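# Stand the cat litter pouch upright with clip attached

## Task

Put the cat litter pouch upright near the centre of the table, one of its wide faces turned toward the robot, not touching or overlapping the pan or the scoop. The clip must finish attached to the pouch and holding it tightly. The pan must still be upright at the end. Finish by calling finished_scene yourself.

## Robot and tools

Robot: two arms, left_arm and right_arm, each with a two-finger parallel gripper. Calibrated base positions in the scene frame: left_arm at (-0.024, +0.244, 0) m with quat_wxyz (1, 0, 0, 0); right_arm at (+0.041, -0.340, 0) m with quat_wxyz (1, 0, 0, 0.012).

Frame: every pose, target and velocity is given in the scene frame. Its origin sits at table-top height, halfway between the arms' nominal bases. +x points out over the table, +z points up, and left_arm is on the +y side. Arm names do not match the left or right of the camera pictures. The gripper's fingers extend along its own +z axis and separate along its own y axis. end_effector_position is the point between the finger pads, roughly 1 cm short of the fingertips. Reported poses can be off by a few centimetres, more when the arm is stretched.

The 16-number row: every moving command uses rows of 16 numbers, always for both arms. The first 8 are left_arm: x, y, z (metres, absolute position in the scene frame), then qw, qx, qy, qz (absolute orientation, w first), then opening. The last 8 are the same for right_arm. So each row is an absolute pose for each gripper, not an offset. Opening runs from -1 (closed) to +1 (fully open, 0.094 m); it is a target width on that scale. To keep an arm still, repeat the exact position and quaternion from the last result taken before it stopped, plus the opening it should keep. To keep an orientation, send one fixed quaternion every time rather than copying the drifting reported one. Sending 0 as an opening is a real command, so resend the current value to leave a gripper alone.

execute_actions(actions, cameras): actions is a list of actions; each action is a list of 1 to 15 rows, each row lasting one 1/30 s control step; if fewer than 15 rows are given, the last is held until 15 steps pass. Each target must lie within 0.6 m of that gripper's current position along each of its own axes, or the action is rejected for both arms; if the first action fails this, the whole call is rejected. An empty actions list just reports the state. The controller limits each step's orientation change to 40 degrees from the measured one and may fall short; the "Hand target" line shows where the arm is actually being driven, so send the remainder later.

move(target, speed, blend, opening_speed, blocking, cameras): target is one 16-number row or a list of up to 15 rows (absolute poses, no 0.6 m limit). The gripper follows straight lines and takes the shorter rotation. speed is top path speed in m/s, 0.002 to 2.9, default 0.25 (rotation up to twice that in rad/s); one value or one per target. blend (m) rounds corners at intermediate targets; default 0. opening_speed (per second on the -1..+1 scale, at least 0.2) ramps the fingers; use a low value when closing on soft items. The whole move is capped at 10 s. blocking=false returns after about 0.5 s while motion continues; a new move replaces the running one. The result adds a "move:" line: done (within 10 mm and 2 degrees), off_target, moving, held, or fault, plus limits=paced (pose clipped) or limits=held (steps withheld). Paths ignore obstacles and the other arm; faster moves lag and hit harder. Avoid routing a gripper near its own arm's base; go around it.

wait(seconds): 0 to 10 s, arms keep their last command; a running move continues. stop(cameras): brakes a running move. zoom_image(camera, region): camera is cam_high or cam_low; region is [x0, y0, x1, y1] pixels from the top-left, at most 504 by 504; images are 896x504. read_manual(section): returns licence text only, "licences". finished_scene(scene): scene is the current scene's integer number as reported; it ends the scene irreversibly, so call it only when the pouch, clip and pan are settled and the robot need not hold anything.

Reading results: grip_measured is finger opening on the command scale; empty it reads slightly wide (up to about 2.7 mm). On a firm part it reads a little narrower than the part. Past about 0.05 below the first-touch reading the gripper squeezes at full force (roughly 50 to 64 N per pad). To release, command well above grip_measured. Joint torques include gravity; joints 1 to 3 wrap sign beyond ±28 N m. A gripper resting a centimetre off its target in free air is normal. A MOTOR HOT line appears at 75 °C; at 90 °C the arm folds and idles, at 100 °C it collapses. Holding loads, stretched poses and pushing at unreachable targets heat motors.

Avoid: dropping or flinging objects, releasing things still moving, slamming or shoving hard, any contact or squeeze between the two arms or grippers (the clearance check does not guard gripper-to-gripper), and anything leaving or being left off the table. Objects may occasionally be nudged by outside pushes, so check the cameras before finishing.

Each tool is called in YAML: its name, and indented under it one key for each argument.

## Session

execute_actions:
  actions: []

zoom_image:
  camera: "cam_high"
  region: [360, 150, 600, 330]

zoom_image:
  camera: "cam_low"
  region: [380, 140, 680, 300]

Scene clock: 0.00 s.
left_arm: end_effector_position=(+0.3753, +0.2803, +0.1187) grip_measured=+1.000 end_effector_quat_wxyz=(+0.608, -0.085, +0.784, +0.097) | right_arm: end_effector_position=(+0.4303, -0.3612, +0.1128) grip_measured=+1.000 end_effector_quat_wxyz=(+0.600, +0.083, +0.792, -0.075)
Joint positions: left_arm=[-0.044 1.55 0.377 0.916 -0.3 -0.028 0.094] | right_arm=[0.05 1.509 0.343 0.881 0.291 0.063 0.094]
Joint velocities: within noise
Joint torques (N m): no reading
Motor temperatures (°C): left_arm=[28 29 33 29 28 30 28] | right_arm=[27 33 31 27 26 27 28]
Heat: left arm: 33 °C; right arm: 33 °C.
Hand target: left_arm +0.3767, +0.2804, +0.1227; +0.611, -0.087, +0.781, +0.096 | right_arm +0.4308, -0.3615, +0.1141; +0.600, +0.083, +0.792, -0.076
Tool commands: left_gripper/opening=+1.0 right_gripper/opening=+1.0

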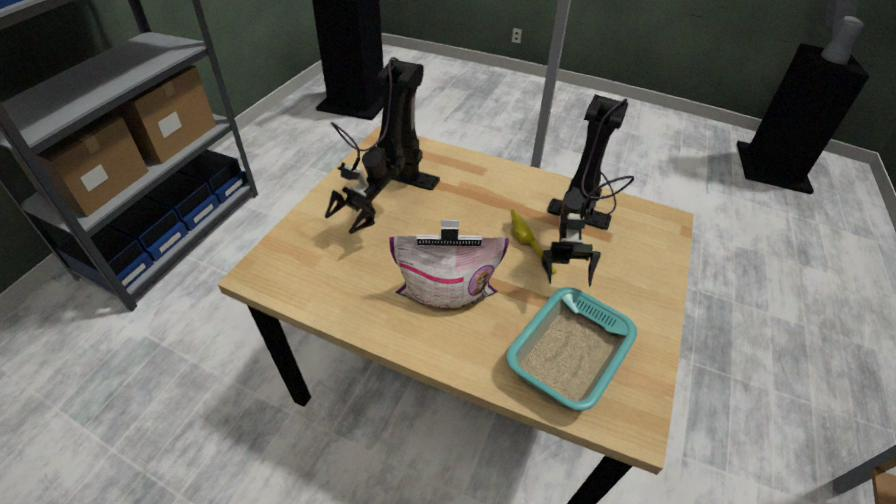

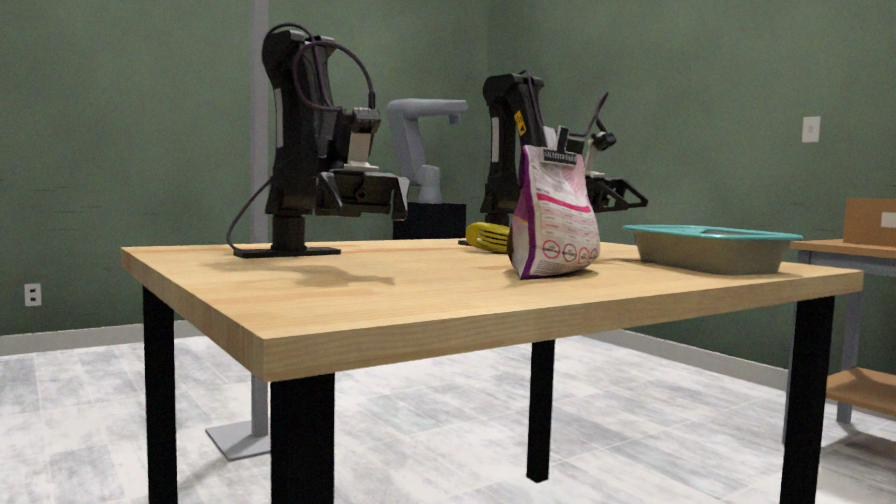

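Scaled by 2.100.

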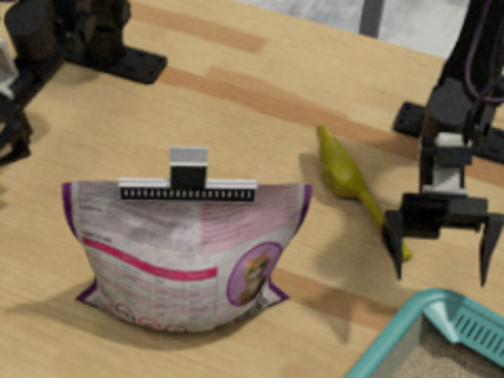

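Scaled by 1.680.

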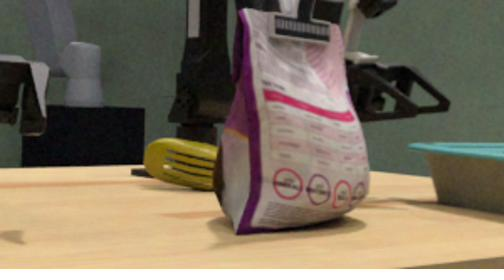

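zoom_image:
  camera: "cam_low"
  region: [500, 110, 620, 290]

zoom_image:
  camera: "cam_high"
  region: [380, 200, 520, 320]

zoom_image:
  camera: "cam_high"
  region: [490, 190, 650, 340]

Scaled by 2.800.

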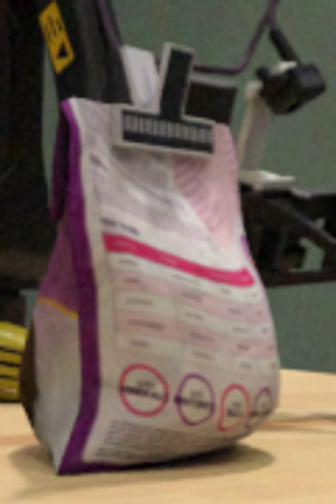

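Scaled by 3.600.

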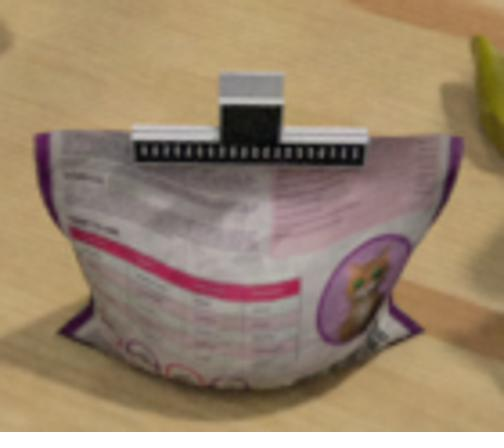

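Scaled by 3.150.

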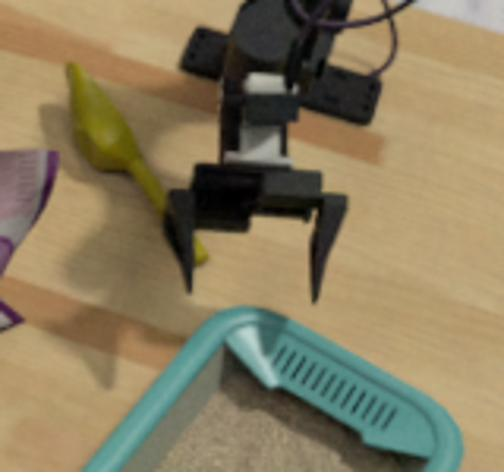

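move:
  target:
    - [0.34,0.24,0.27,0.1633,-0.7368,0.6404,-0.1419,-0.2,0.37,-0.27,0.27,0.1804,-0.8140,0.5388,-0.1194,-0.2]
    - [0.358,0.09,0.27,0.1633,-0.7368,0.6404,-0.1419,-0.2,0.445,-0.142,0.27,0.1804,-0.8140,0.5388,-0.1194,-0.2]
  speed: 0.25

zoom_image:
  camera: "cam_high"
  region: [360, 120, 560, 300]

zoom_image:
  camera: "cam_low"
  region: [440, 60, 660, 290]

Scene clock: 7.80 s.
left_arm: end_effector_position=(+0.3558, +0.0859, +0.2708) grip_measured=-0.199 end_effector_quat_wxyz=(-0.153, +0.721, -0.658, +0.156) | right_arm: end_effector_position=(+0.4440, -0.1423, +0.2734) grip_measured=-0.198 end_effector_quat_wxyz=(-0.187, +0.815, -0.533, +0.126)
Joint positions: left_arm=[-0.49 1.875 2.16 -1.468 -0.216 -2.11 0.038] | right_arm=[0.44 1.994 2.33 -1.453 0.028 -1.526 0.038]
Joint torques (N m): left_arm=[0.42 -6.32 8.21 0.85 -0.33 0.05] | right_arm=[-0.05 -7.71 7.91 0.81 -0.04 0.1]
Heat: left arm: 35 °C; right arm: 33 °C.
Hand target: left_arm +0.3581, +0.0903, +0.2700; -0.159, +0.724, -0.655, +0.146 | right_arm +0.4449, -0.1421, +0.2699; -0.181, +0.814, -0.539, +0.120
Off the commanded pose: left_arm 0.005 m, 3 deg | right_arm 0.004 m, 1 deg.
joint sent to its limit (left arm) — joint 6 (wrist roll), lower limit. The joint targets still meet the commanded pose.
move: off_target (left_arm)

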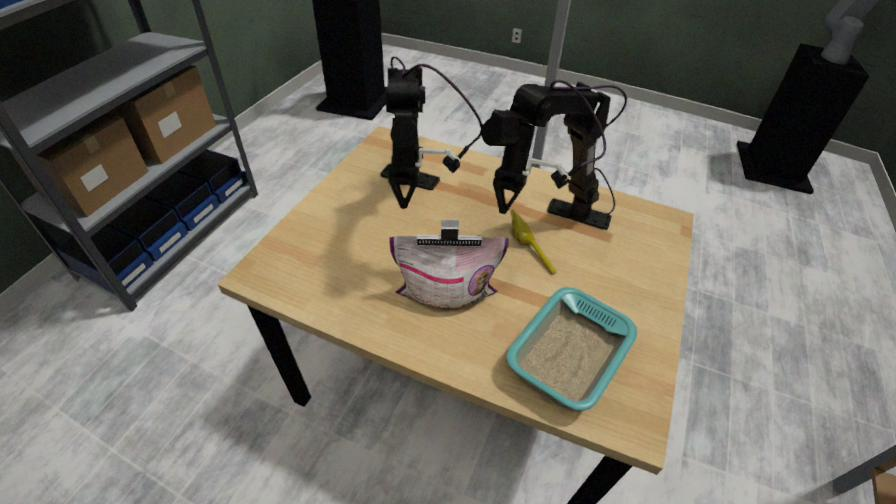

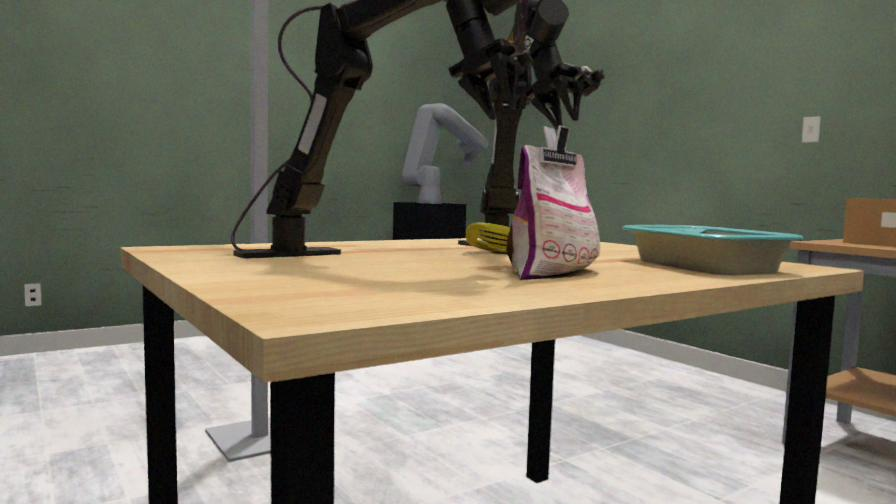

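Scaled by 2.520.

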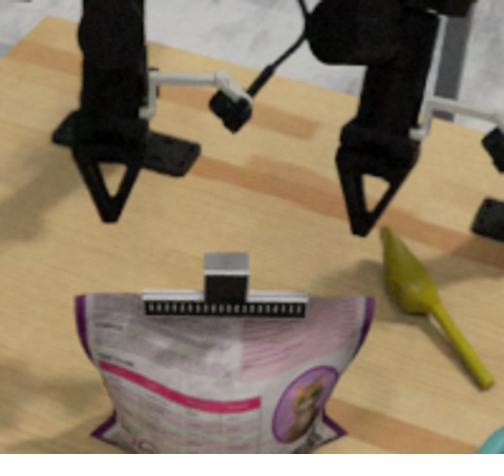

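Scaled by 2.191.

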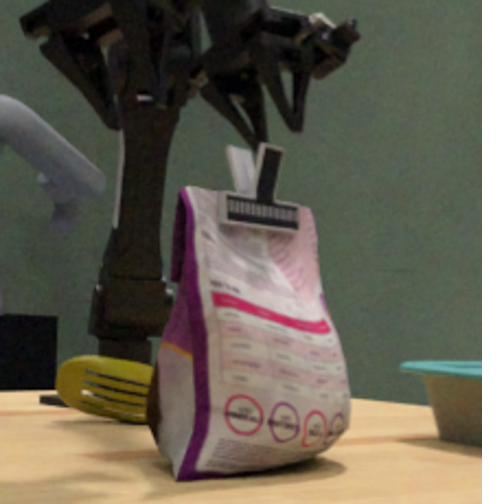

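move:
  target:
    - [0.376,0.089,0.222,0.1633,-0.7368,0.6404,-0.1419,-0.2,0.464,-0.133,0.219,0.1804,-0.8140,0.5388,-0.1194,-0.2]
  speed: 0.1

zoom_image:
  camera: "cam_high"
  region: [380, 160, 530, 290]

zoom_image:
  camera: "cam_low"
  region: [490, 90, 610, 230]

Scene clock: 9.40 s.
left_arm: end_effector_position=(+0.3750, +0.0834, +0.2254) grip_measured=-0.199 end_effector_quat_wxyz=(-0.154, +0.726, -0.653, +0.152) | right_arm: end_effector_position=(+0.4649, -0.1320, +0.2250) grip_measured=-0.198 end_effector_quat_wxyz=(-0.185, +0.816, -0.534, +0.125)
Joint positions: left_arm=[-0.475 1.875 1.965 -1.28 -0.217 -2.11 0.038] | right_arm=[0.44 1.994 2.117 -1.244 0.028 -1.526 0.038]
Joint torques (N m): left_arm=[0.46 -8.18 5.63 1.12 -0.35 -0.01] | right_arm=[-0.27 -9.88 4.77 0.98 0 0.09]
Heat: left arm: 35 °C; right arm: 34 °C.
Hand target: left_arm +0.3761, +0.0892, +0.2220; -0.161, +0.729, -0.649, +0.144 | right_arm +0.4640, -0.1331, +0.2190; -0.180, +0.814, -0.539, +0.119
Off the commanded pose: left_arm 0.007 m, 2 deg | right_arm 0.006 m, 1 deg.
joint sent to its limit (left arm) — joint 6 (wrist roll), lower limit. The joint targets still meet the commanded pose.
move: done

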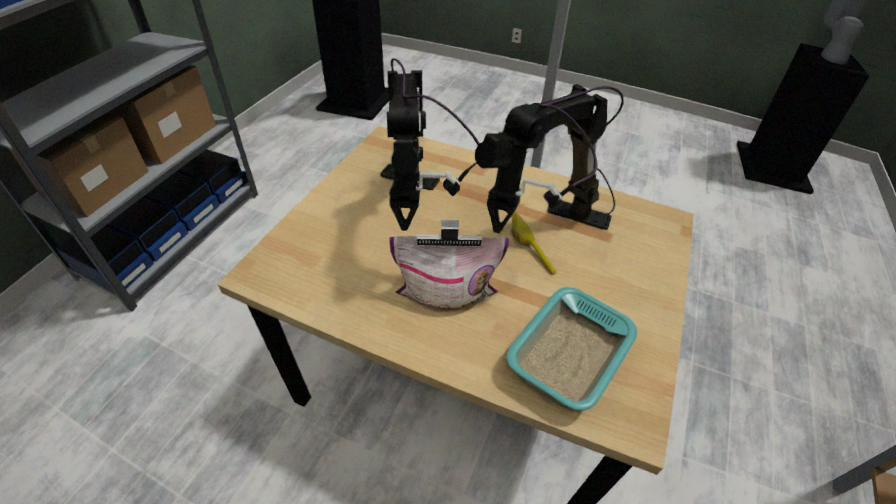

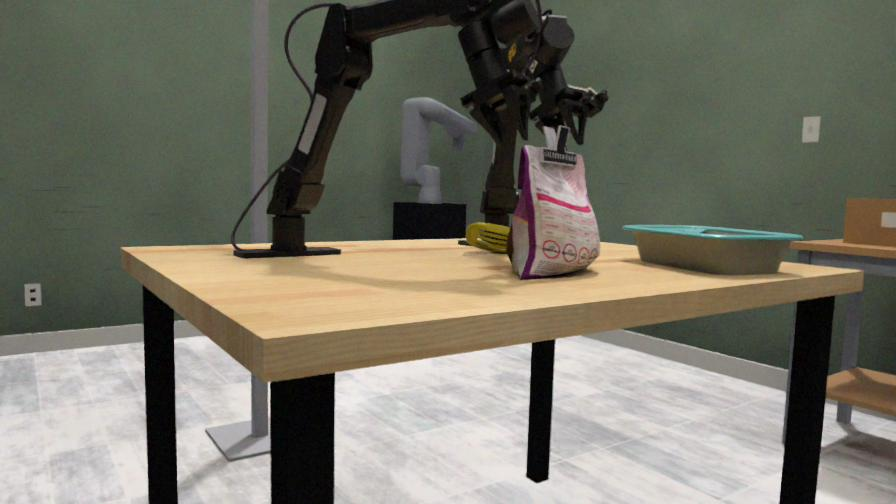

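Scaled by 3.360.

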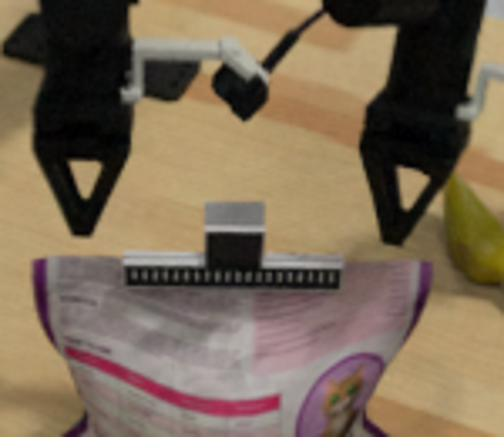

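Scaled by 3.600.

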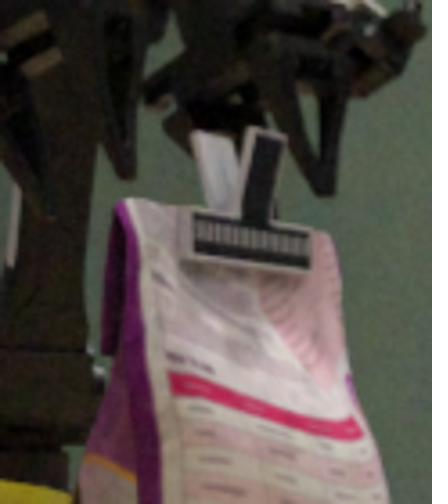

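move:
  target:
    - [0.386,0.093,0.222,0.1633,-0.7368,0.6404,-0.1419,-0.1,0.479,-0.126,0.219,0.1804,-0.8140,0.5388,-0.1194,-0.1]
    - [0.394,0.094,0.203,0.1633,-0.7368,0.6404,-0.1419,-0.1,0.489,-0.123,0.199,0.1804,-0.8140,0.5388,-0.1194,-0.1]
  speed: 0.08

zoom_image:
  camera: "cam_high"
  region: [380, 160, 530, 290]

zoom_image:
  camera: "cam_low"
  region: [490, 90, 610, 230]

Scene clock: 10.97 s.
left_arm: end_effector_position=(+0.3920, +0.0894, +0.2132) grip_measured=-0.101 end_effector_quat_wxyz=(-0.159, +0.735, -0.640, +0.157) | right_arm: end_effector_position=(+0.4867, -0.1210, +0.2135) grip_measured=-0.102 end_effector_quat_wxyz=(-0.192, +0.814, -0.533, +0.129)
Joint positions: left_arm=[-0.445 1.899 1.94 -1.213 -0.218 -2.11 0.042] | right_arm=[0.44 2.076 2.183 -1.211 0.028 -1.525 0.042]
Joint torques (N m): left_arm=[0.43 -7.34 5.71 1.07 -0.32 0.04] | right_arm=[-1.03 -8.9 5.23 1.02 -0.12 0.04]
Heat: left arm: 35 °C; right arm: 35 °C.
Hand target: left_arm +0.3938, +0.0939, +0.2031; -0.163, +0.737, -0.641, +0.142 | right_arm +0.4887, -0.1232, +0.1991; -0.180, +0.814, -0.539, +0.119
Off the commanded pose: left_arm 0.011 m, 2 deg | right_arm 0.015 m, 2 deg.
move: off_target (left_arm, right_arm)

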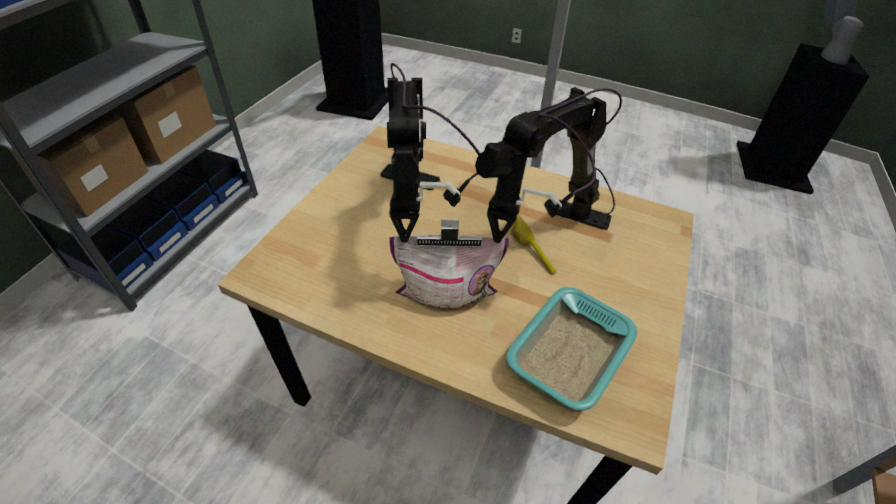

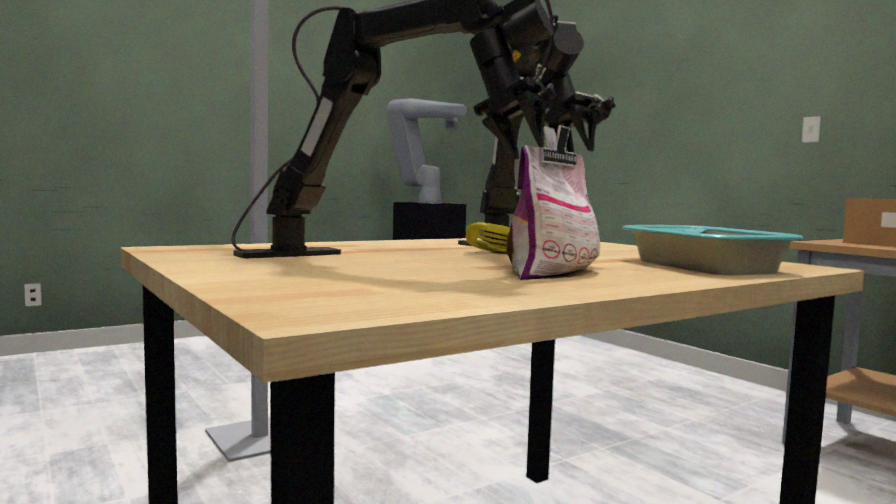

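Scaled by 3.360.

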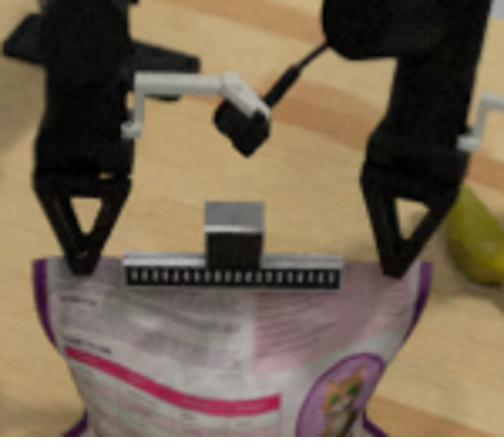

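Scaled by 3.600.

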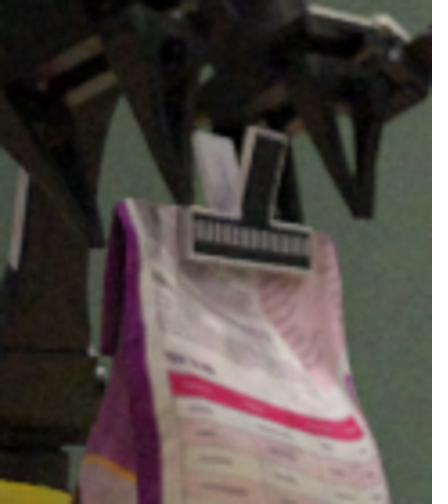

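move:
  target:
    - [0.401,0.0955,0.174,0.1633,-0.7368,0.6404,-0.1419,-0.1,0.502,-0.117,0.172,0.1804,-0.8140,0.5388,-0.1194,-0.1]
  speed: 0.08

zoom_image:
  camera: "cam_high"
  region: [380, 160, 530, 290]

zoom_image:
  camera: "cam_low"
  region: [490, 90, 610, 230]

Scene clock: 12.27 s.
left_arm: end_effector_position=(+0.3995, +0.0908, +0.1841) grip_measured=-0.101 end_effector_quat_wxyz=(-0.160, +0.737, -0.638, +0.156) | right_arm: end_effector_position=(+0.5007, -0.1140, +0.1861) grip_measured=-0.102 end_effector_quat_wxyz=(-0.192, +0.814, -0.533, +0.128)
Joint positions: left_arm=[-0.435 1.899 1.822 -1.095 -0.218 -2.105 0.042] | right_arm=[0.44 2.116 2.132 -1.121 0.028 -1.525 0.042]
Joint torques (N m): left_arm=[0.44 -7.61 6.02 1.15 -0.27 0.13] | right_arm=[-0.75 -9.63 5.44 1.01 -0.1 0.04]
Heat: left arm: 35 °C; right arm: 35 °C.
Hand target: left_arm +0.4008, +0.0956, +0.1741; -0.163, +0.737, -0.640, +0.142 | right_arm +0.5018, -0.1172, +0.1723; -0.181, +0.814, -0.539, +0.119
Off the commanded pose: left_arm 0.011 m, 2 deg | right_arm 0.014 m, 2 deg.
move: off_target (left_arm, right_arm)

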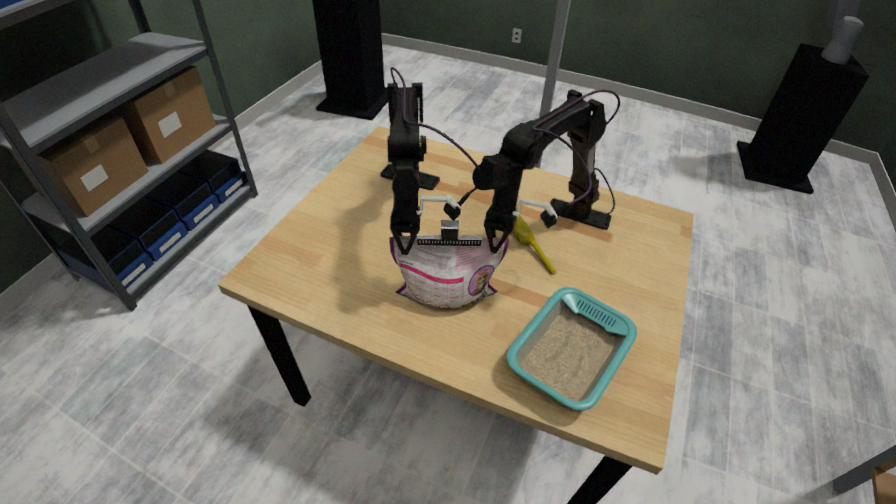

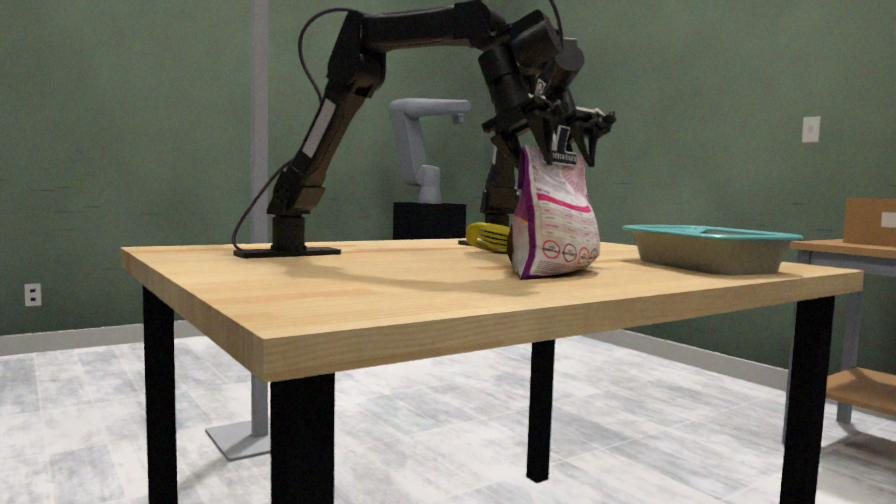

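Scaled by 3.360.

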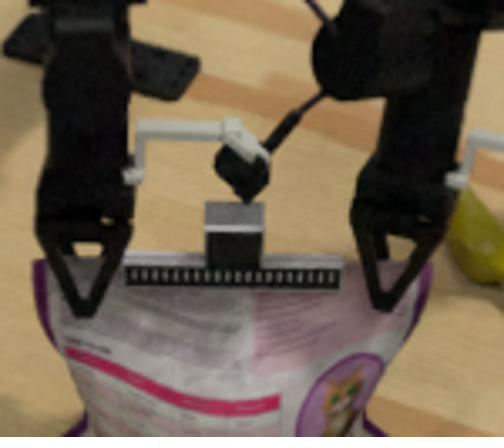

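Scaled by 3.600.

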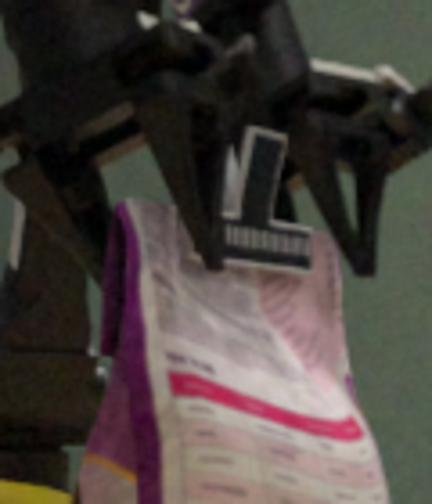

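move:
  target: [0.401,0.0955,0.174,0.1633,-0.7368,0.6404,-0.1419,-1,0.502,-0.117,0.172,0.1804,-0.8140,0.5388,-0.1194,-1]
  opening_speed: 0.6

zoom_image:
  camera: "cam_high"
  region: [380, 160, 530, 290]

zoom_image:
  camera: "cam_low"
  region: [490, 90, 610, 230]

Scene clock: 14.03 s.
left_arm: end_effector_position=(+0.3996, +0.0907, +0.1835) grip_measured=-0.985 end_effector_quat_wxyz=(-0.160, +0.737, -0.639, +0.155) | right_arm: end_effector_position=(+0.4995, -0.1146, +0.1854) grip_measured=-0.975 end_effector_quat_wxyz=(-0.189, +0.815, -0.533, +0.127)
Joint positions: left_arm=[-0.435 1.901 1.822 -1.095 -0.217 -2.104 0.001] | right_arm=[0.44 2.116 2.132 -1.127 0.028 -1.525 0.001]
Joint torques (N m): left_arm=[0.43 -7.54 5.94 1.19 -0.26 0.05] | right_arm=[-0.88 -9.52 5.38 1.08 -0.11 0]
Heat: left arm: 35 °C; right arm: 35 °C.
Hand target: left_arm +0.4008, +0.0956, +0.1742; -0.163, +0.737, -0.641, +0.142 | right_arm +0.5017, -0.1172, +0.1722; -0.180, +0.814, -0.539, +0.119
Off the commanded pose: left_arm 0.011 m, 2 deg | right_arm 0.014 m, 1 deg.
move: off_target (left_arm, right_arm)

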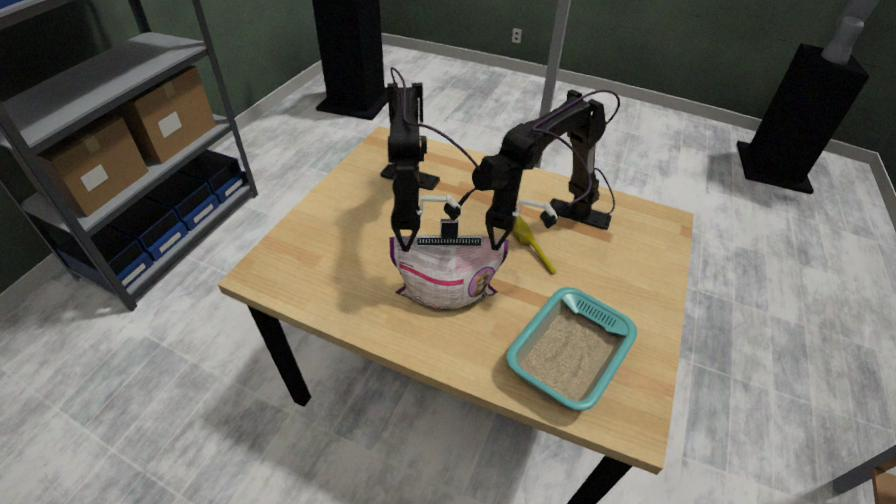

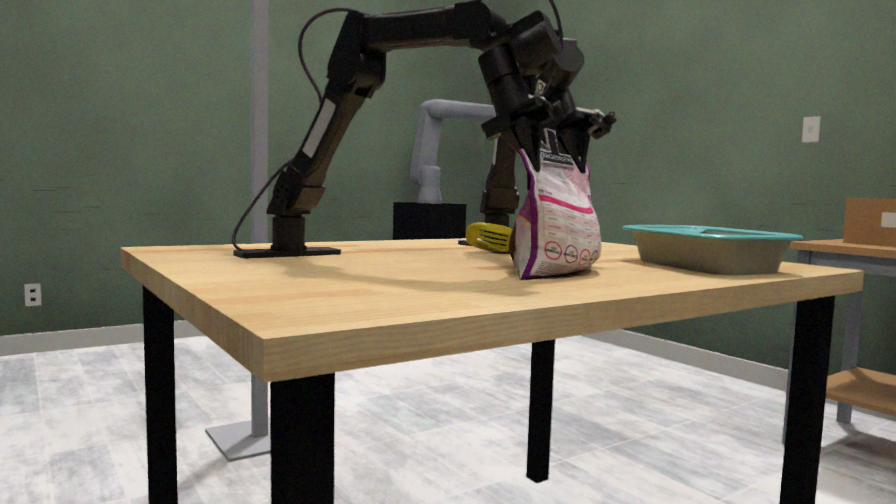

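Scaled by 3.360.

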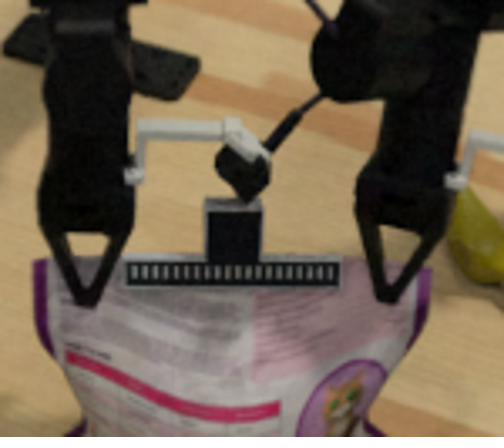

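Scaled by 3.600.

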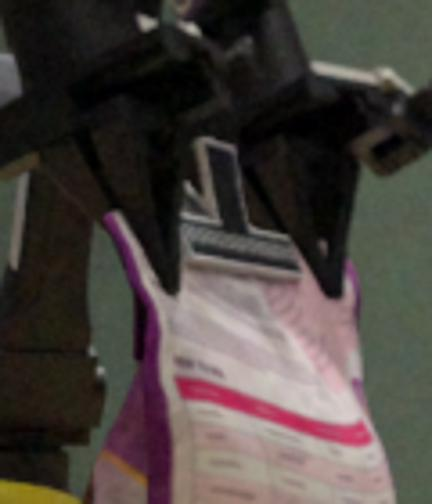

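move:
  target:
    - [0.392,0.0945,0.232,0.1633,-0.7368,0.6404,-0.1419,-1,0.491,-0.117,0.232,0.1804,-0.8140,0.5388,-0.1194,-1]
  speed: 0.08

zoom_image:
  camera: "cam_high"
  region: [380, 160, 530, 310]

zoom_image:
  camera: "cam_low"
  region: [480, 80, 640, 290]

Scene clock: 15.90 s.
left_arm: end_effector_position=(+0.3852, +0.0893, +0.2132) grip_measured=-0.985 end_effector_quat_wxyz=(-0.137, +0.738, -0.648, +0.128) | right_arm: end_effector_position=(+0.4782, -0.1208, +0.2088) grip_measured=-0.977 end_effector_quat_wxyz=(-0.146, +0.824, -0.539, +0.091)
Joint positions: left_arm=[-0.441 1.953 2.044 -1.333 -0.189 -2.11 0.001] | right_arm=[0.443 2.221 2.449 -1.453 0.012 -1.518 0.001]
Joint torques (N m): left_arm=[-0.12 -9.58 10.48 0.87 -0.67 0.05] | right_arm=[-0.08 -12.03 10.21 1.06 0.17 0.1]
Heat: left arm: 35 °C; right arm: 36 °C.
Hand target: left_arm +0.3913, +0.0946, +0.2319; -0.163, +0.737, -0.640, +0.143 | right_arm +0.4895, -0.1177, +0.2324; -0.181, +0.814, -0.539, +0.119
Off the commanded pose: left_arm 0.021 m, 4 deg | right_arm 0.027 m, 5 deg.
move: off_target (left_arm, right_arm)

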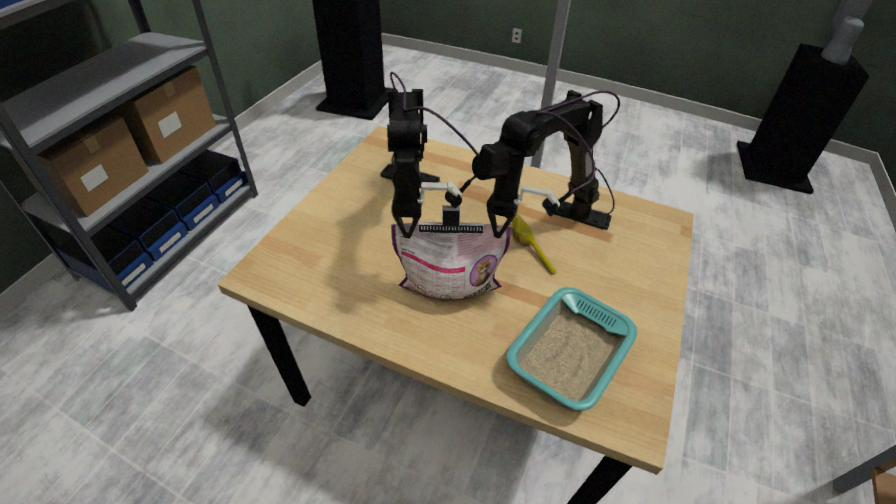

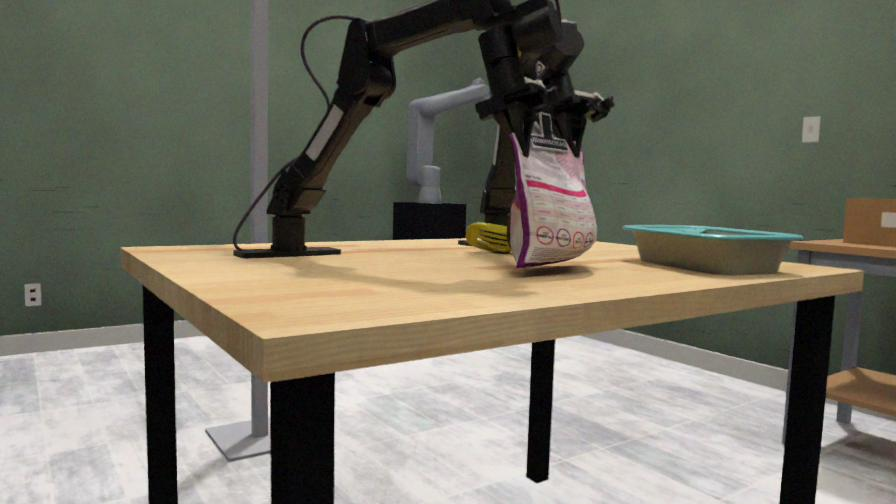

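Scaled by 3.360.

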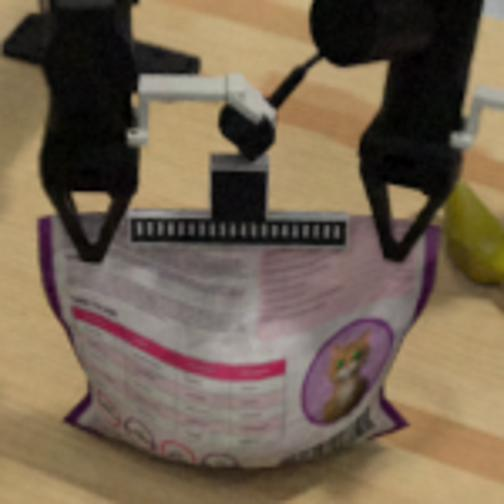

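Scaled by 2.400.

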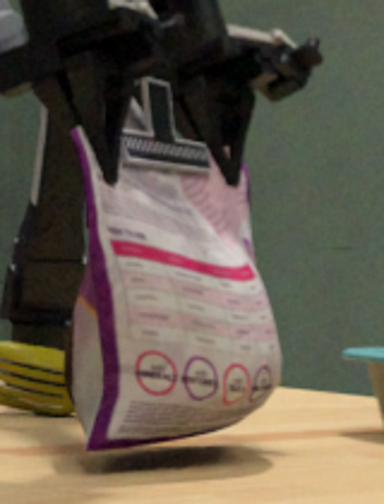

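move:
  target:
    - [0.29,0.094,0.24,0.0923,-0.701,0.701,-0.0923,-1,0.29,-0.132,0.24,0.0923,-0.701,0.701,-0.0923,-1]
  speed: 0.11

zoom_image:
  camera: "cam_high"
  region: [400, 140, 560, 300]

zoom_image:
  camera: "cam_low"
  region: [400, 80, 620, 290]

Scene clock: 18.77 s.
left_arm: end_effector_position=(+0.2931, +0.0883, +0.2244) grip_measured=-0.985 end_effector_quat_wxyz=(-0.069, +0.708, -0.699, +0.077) | right_arm: end_effector_position=(+0.2905, -0.1295, +0.2223) grip_measured=-0.977 end_effector_quat_wxyz=(-0.060, +0.705, -0.702, +0.079)
Joint positions: left_arm=[-0.505 1.768 1.895 -1.511 -0.09 -2.08 0.001] | right_arm=[0.759 1.718 1.83 -1.561 0.158 -0.801 0.001]
Joint torques (N m): left_arm=[-0.85 -10.62 6.3 0.71 -0.5 0.1] | right_arm=[1.03 -11.22 6.11 0.48 0.29 0.09]
Heat: left arm: 36 °C; right arm: 37 °C.
Hand target: left_arm +0.2900, +0.0941, +0.2397; -0.092, +0.702, -0.701, +0.092 | right_arm +0.2899, -0.1322, +0.2397; -0.092, +0.701, -0.701, +0.092
Off the commanded pose: left_arm 0.017 m, 3 deg | right_arm 0.018 m, 4 deg.
move: off_target (left_arm, right_arm)

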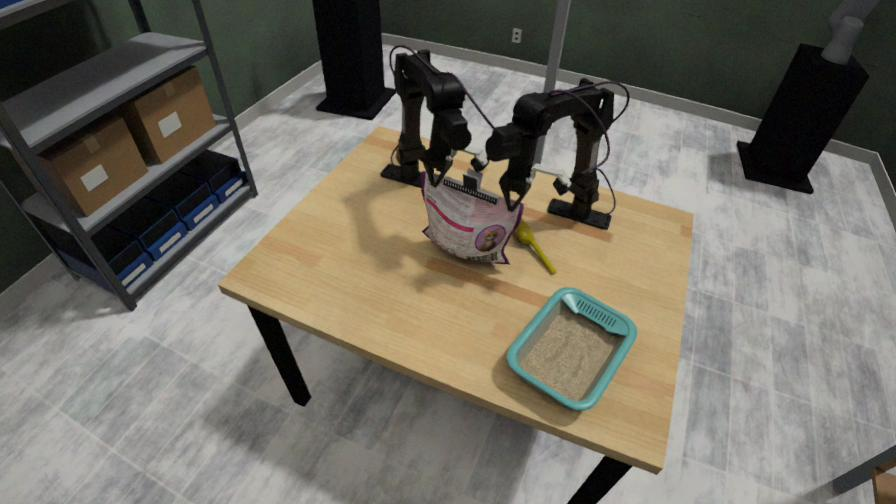

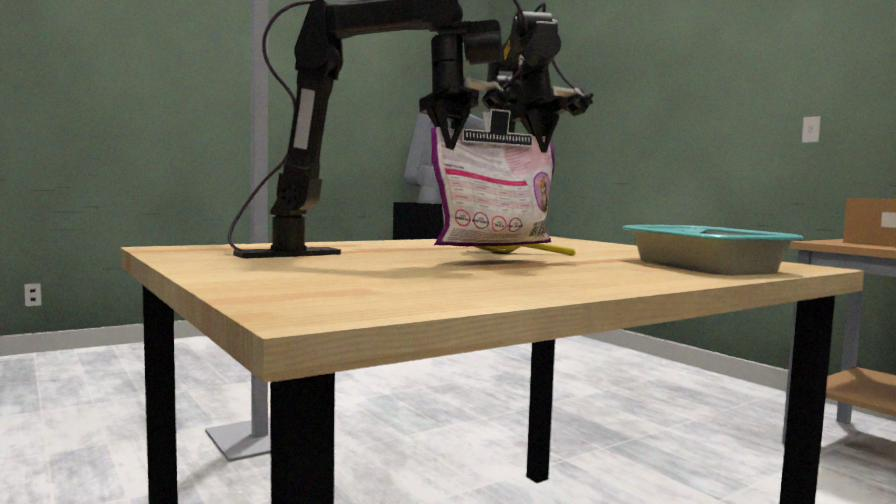

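Scaled by 3.150.

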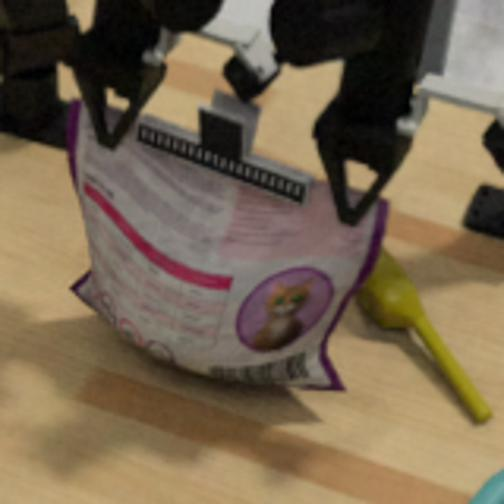

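Scaled by 2.291.

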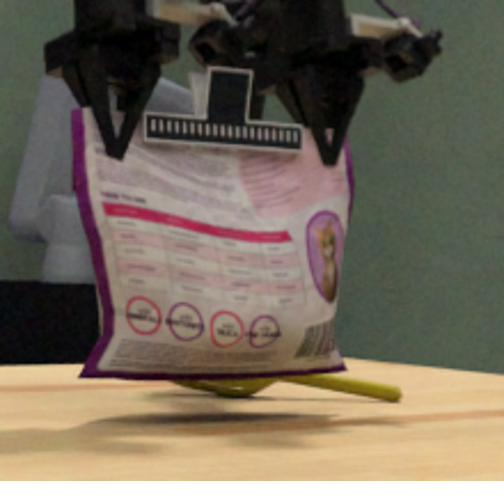

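move:
  target:
    - [0.296,0.095,0.207,0.0923,-0.701,0.701,-0.0923,-1,0.298,-0.131,0.209,0.0923,-0.701,0.701,-0.0923,-1]
    - [0.296,0.095,0.193,0.0923,-0.701,0.701,-0.0923,-1,0.298,-0.131,0.195,0.0923,-0.701,0.701,-0.0923,-1]
  speed: [0.06,0.035]

zoom_image:
  camera: "cam_high"
  region: [400, 140, 560, 300]

zoom_image:
  camera: "cam_low"
  region: [400, 80, 620, 290]

Scene clock: 20.47 s.
left_arm: end_effector_position=(+0.2935, +0.0872, +0.1858) grip_measured=-0.985 end_effector_quat_wxyz=(-0.069, +0.703, -0.703, +0.084) | right_arm: end_effector_position=(+0.2940, -0.1301, +0.1856) grip_measured=-0.977 end_effector_quat_wxyz=(-0.066, +0.705, -0.701, +0.088)
Joint positions: left_arm=[-0.505 1.711 1.665 -1.324 -0.086 -2.066 0.001] | right_arm=[0.759 1.672 1.623 -1.387 0.175 -0.806 0.001]
Joint torques (N m): left_arm=[0.21 -8.99 5.53 0.91 -0.52 0.07] | right_arm=[-0.7 -9.47 5.33 0.61 0.13 -0.03]
Motor temperatures (°C): left_arm=[28 33 35 30 28 30 28] | right_arm=[27 38 34 29 26 27 28]
Heat: left arm: 35 °C; right arm: 38 °C.
Hand target: left_arm +0.2958, +0.0950, +0.1930; -0.092, +0.701, -0.701, +0.092 | right_arm +0.2979, -0.1312, +0.1951; -0.092, +0.701, -0.701, +0.092
Off the commanded pose: left_arm 0.011 m, 3 deg | right_arm 0.010 m, 3 deg.
move: off_target (left_arm, right_arm)

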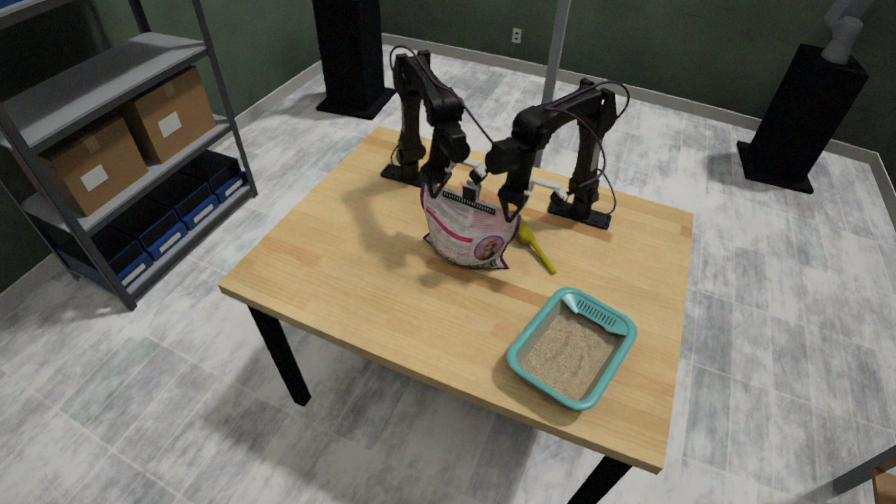

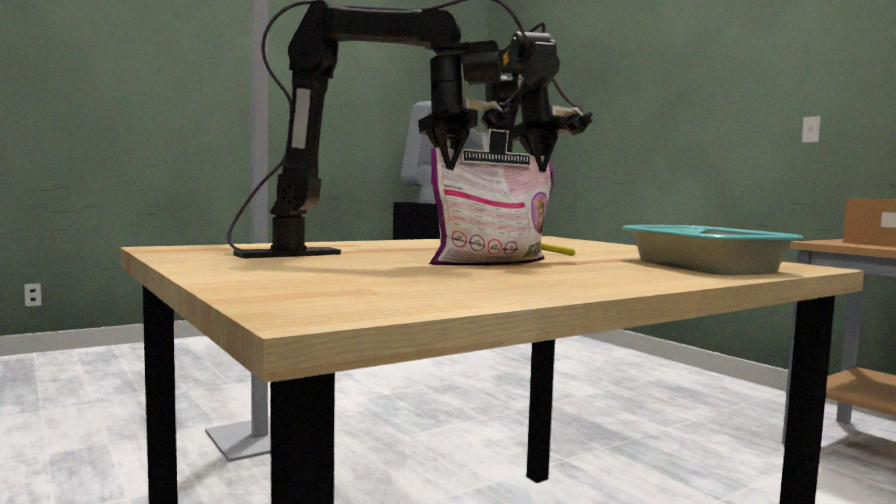

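Scaled by 3.150.

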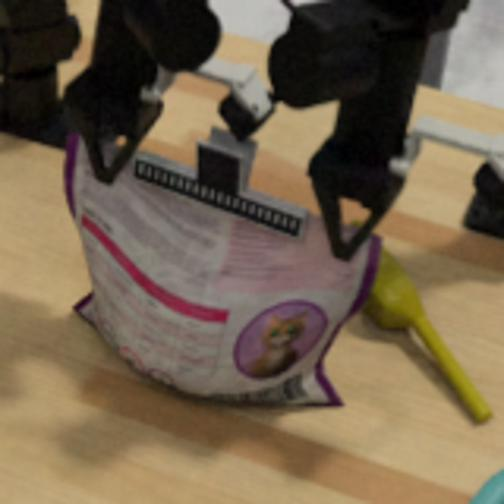

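Scaled by 2.291.

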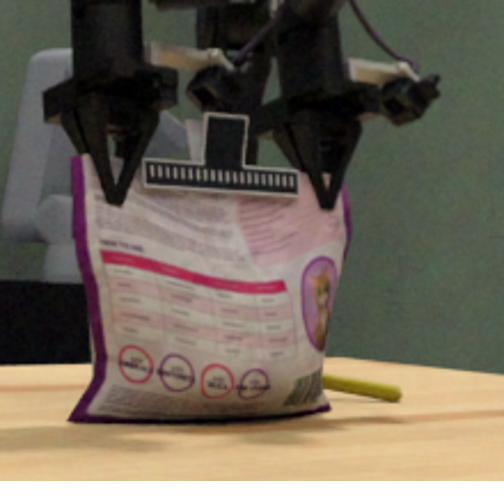

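move:
  target:
    - [0.295,0.094,0.182,0.0923,-0.701,0.701,-0.0923,-1,0.298,-0.131,0.184,0.0923,-0.701,0.701,-0.0923,-1]
    - [0.295,0.094,0.182,0.0923,-0.701,0.701,-0.0923,-0.2,0.298,-0.131,0.184,0.0923,-0.701,0.701,-0.0923,-0.2]
  speed: 0.035
  opening_speed: 0.5

zoom_image:
  camera: "cam_high"
  region: [400, 140, 560, 300]

zoom_image:
  camera: "cam_low"
  region: [400, 80, 620, 290]

Scene clock: 23.47 s.
left_arm: end_effector_position=(+0.2969, +0.0901, +0.1798) grip_measured=-0.201 end_effector_quat_wxyz=(-0.084, +0.703, -0.701, +0.092) | right_arm: end_effector_position=(+0.2986, -0.1287, +0.1820) grip_measured=-0.203 end_effector_quat_wxyz=(-0.084, +0.703, -0.700, +0.094)
Joint positions: left_arm=[-0.505 1.69 1.61 -1.267 -0.109 -2.066 0.038] | right_arm=[0.759 1.65 1.577 -1.326 0.188 -0.808 0.037]
Joint torques (N m): left_arm=[-0.14 -8.21 5.41 0.85 -0.3 0.06] | right_arm=[-0.53 -8.59 4.85 0.58 0.05 -0.03]
Heat: left arm: 35 °C; right arm: 38 °C.
Hand target: left_arm +0.2951, +0.0940, +0.1820; -0.092, +0.701, -0.701, +0.092 | right_arm +0.2980, -0.1310, +0.1839; -0.092, +0.701, -0.701, +0.092
Off the commanded pose: left_arm 0.005 m, 1 deg | right_arm 0.003 m, 1 deg.
move: done

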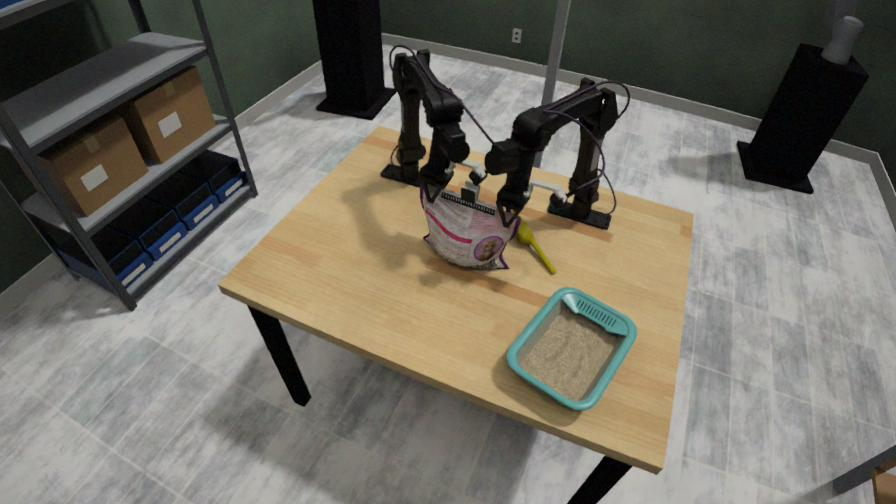

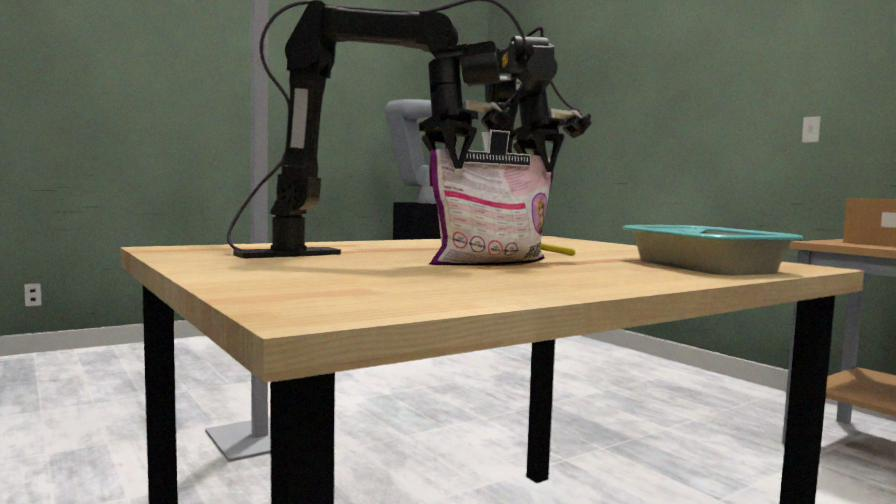

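Scaled by 3.150.

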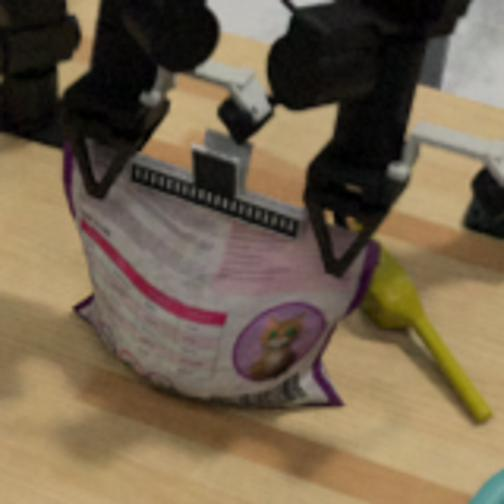

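Scaled by 2.291.

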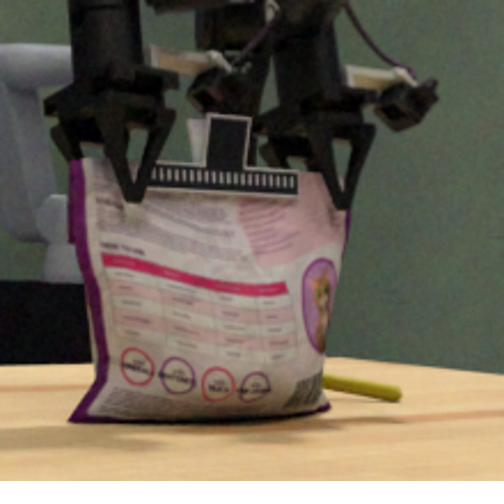

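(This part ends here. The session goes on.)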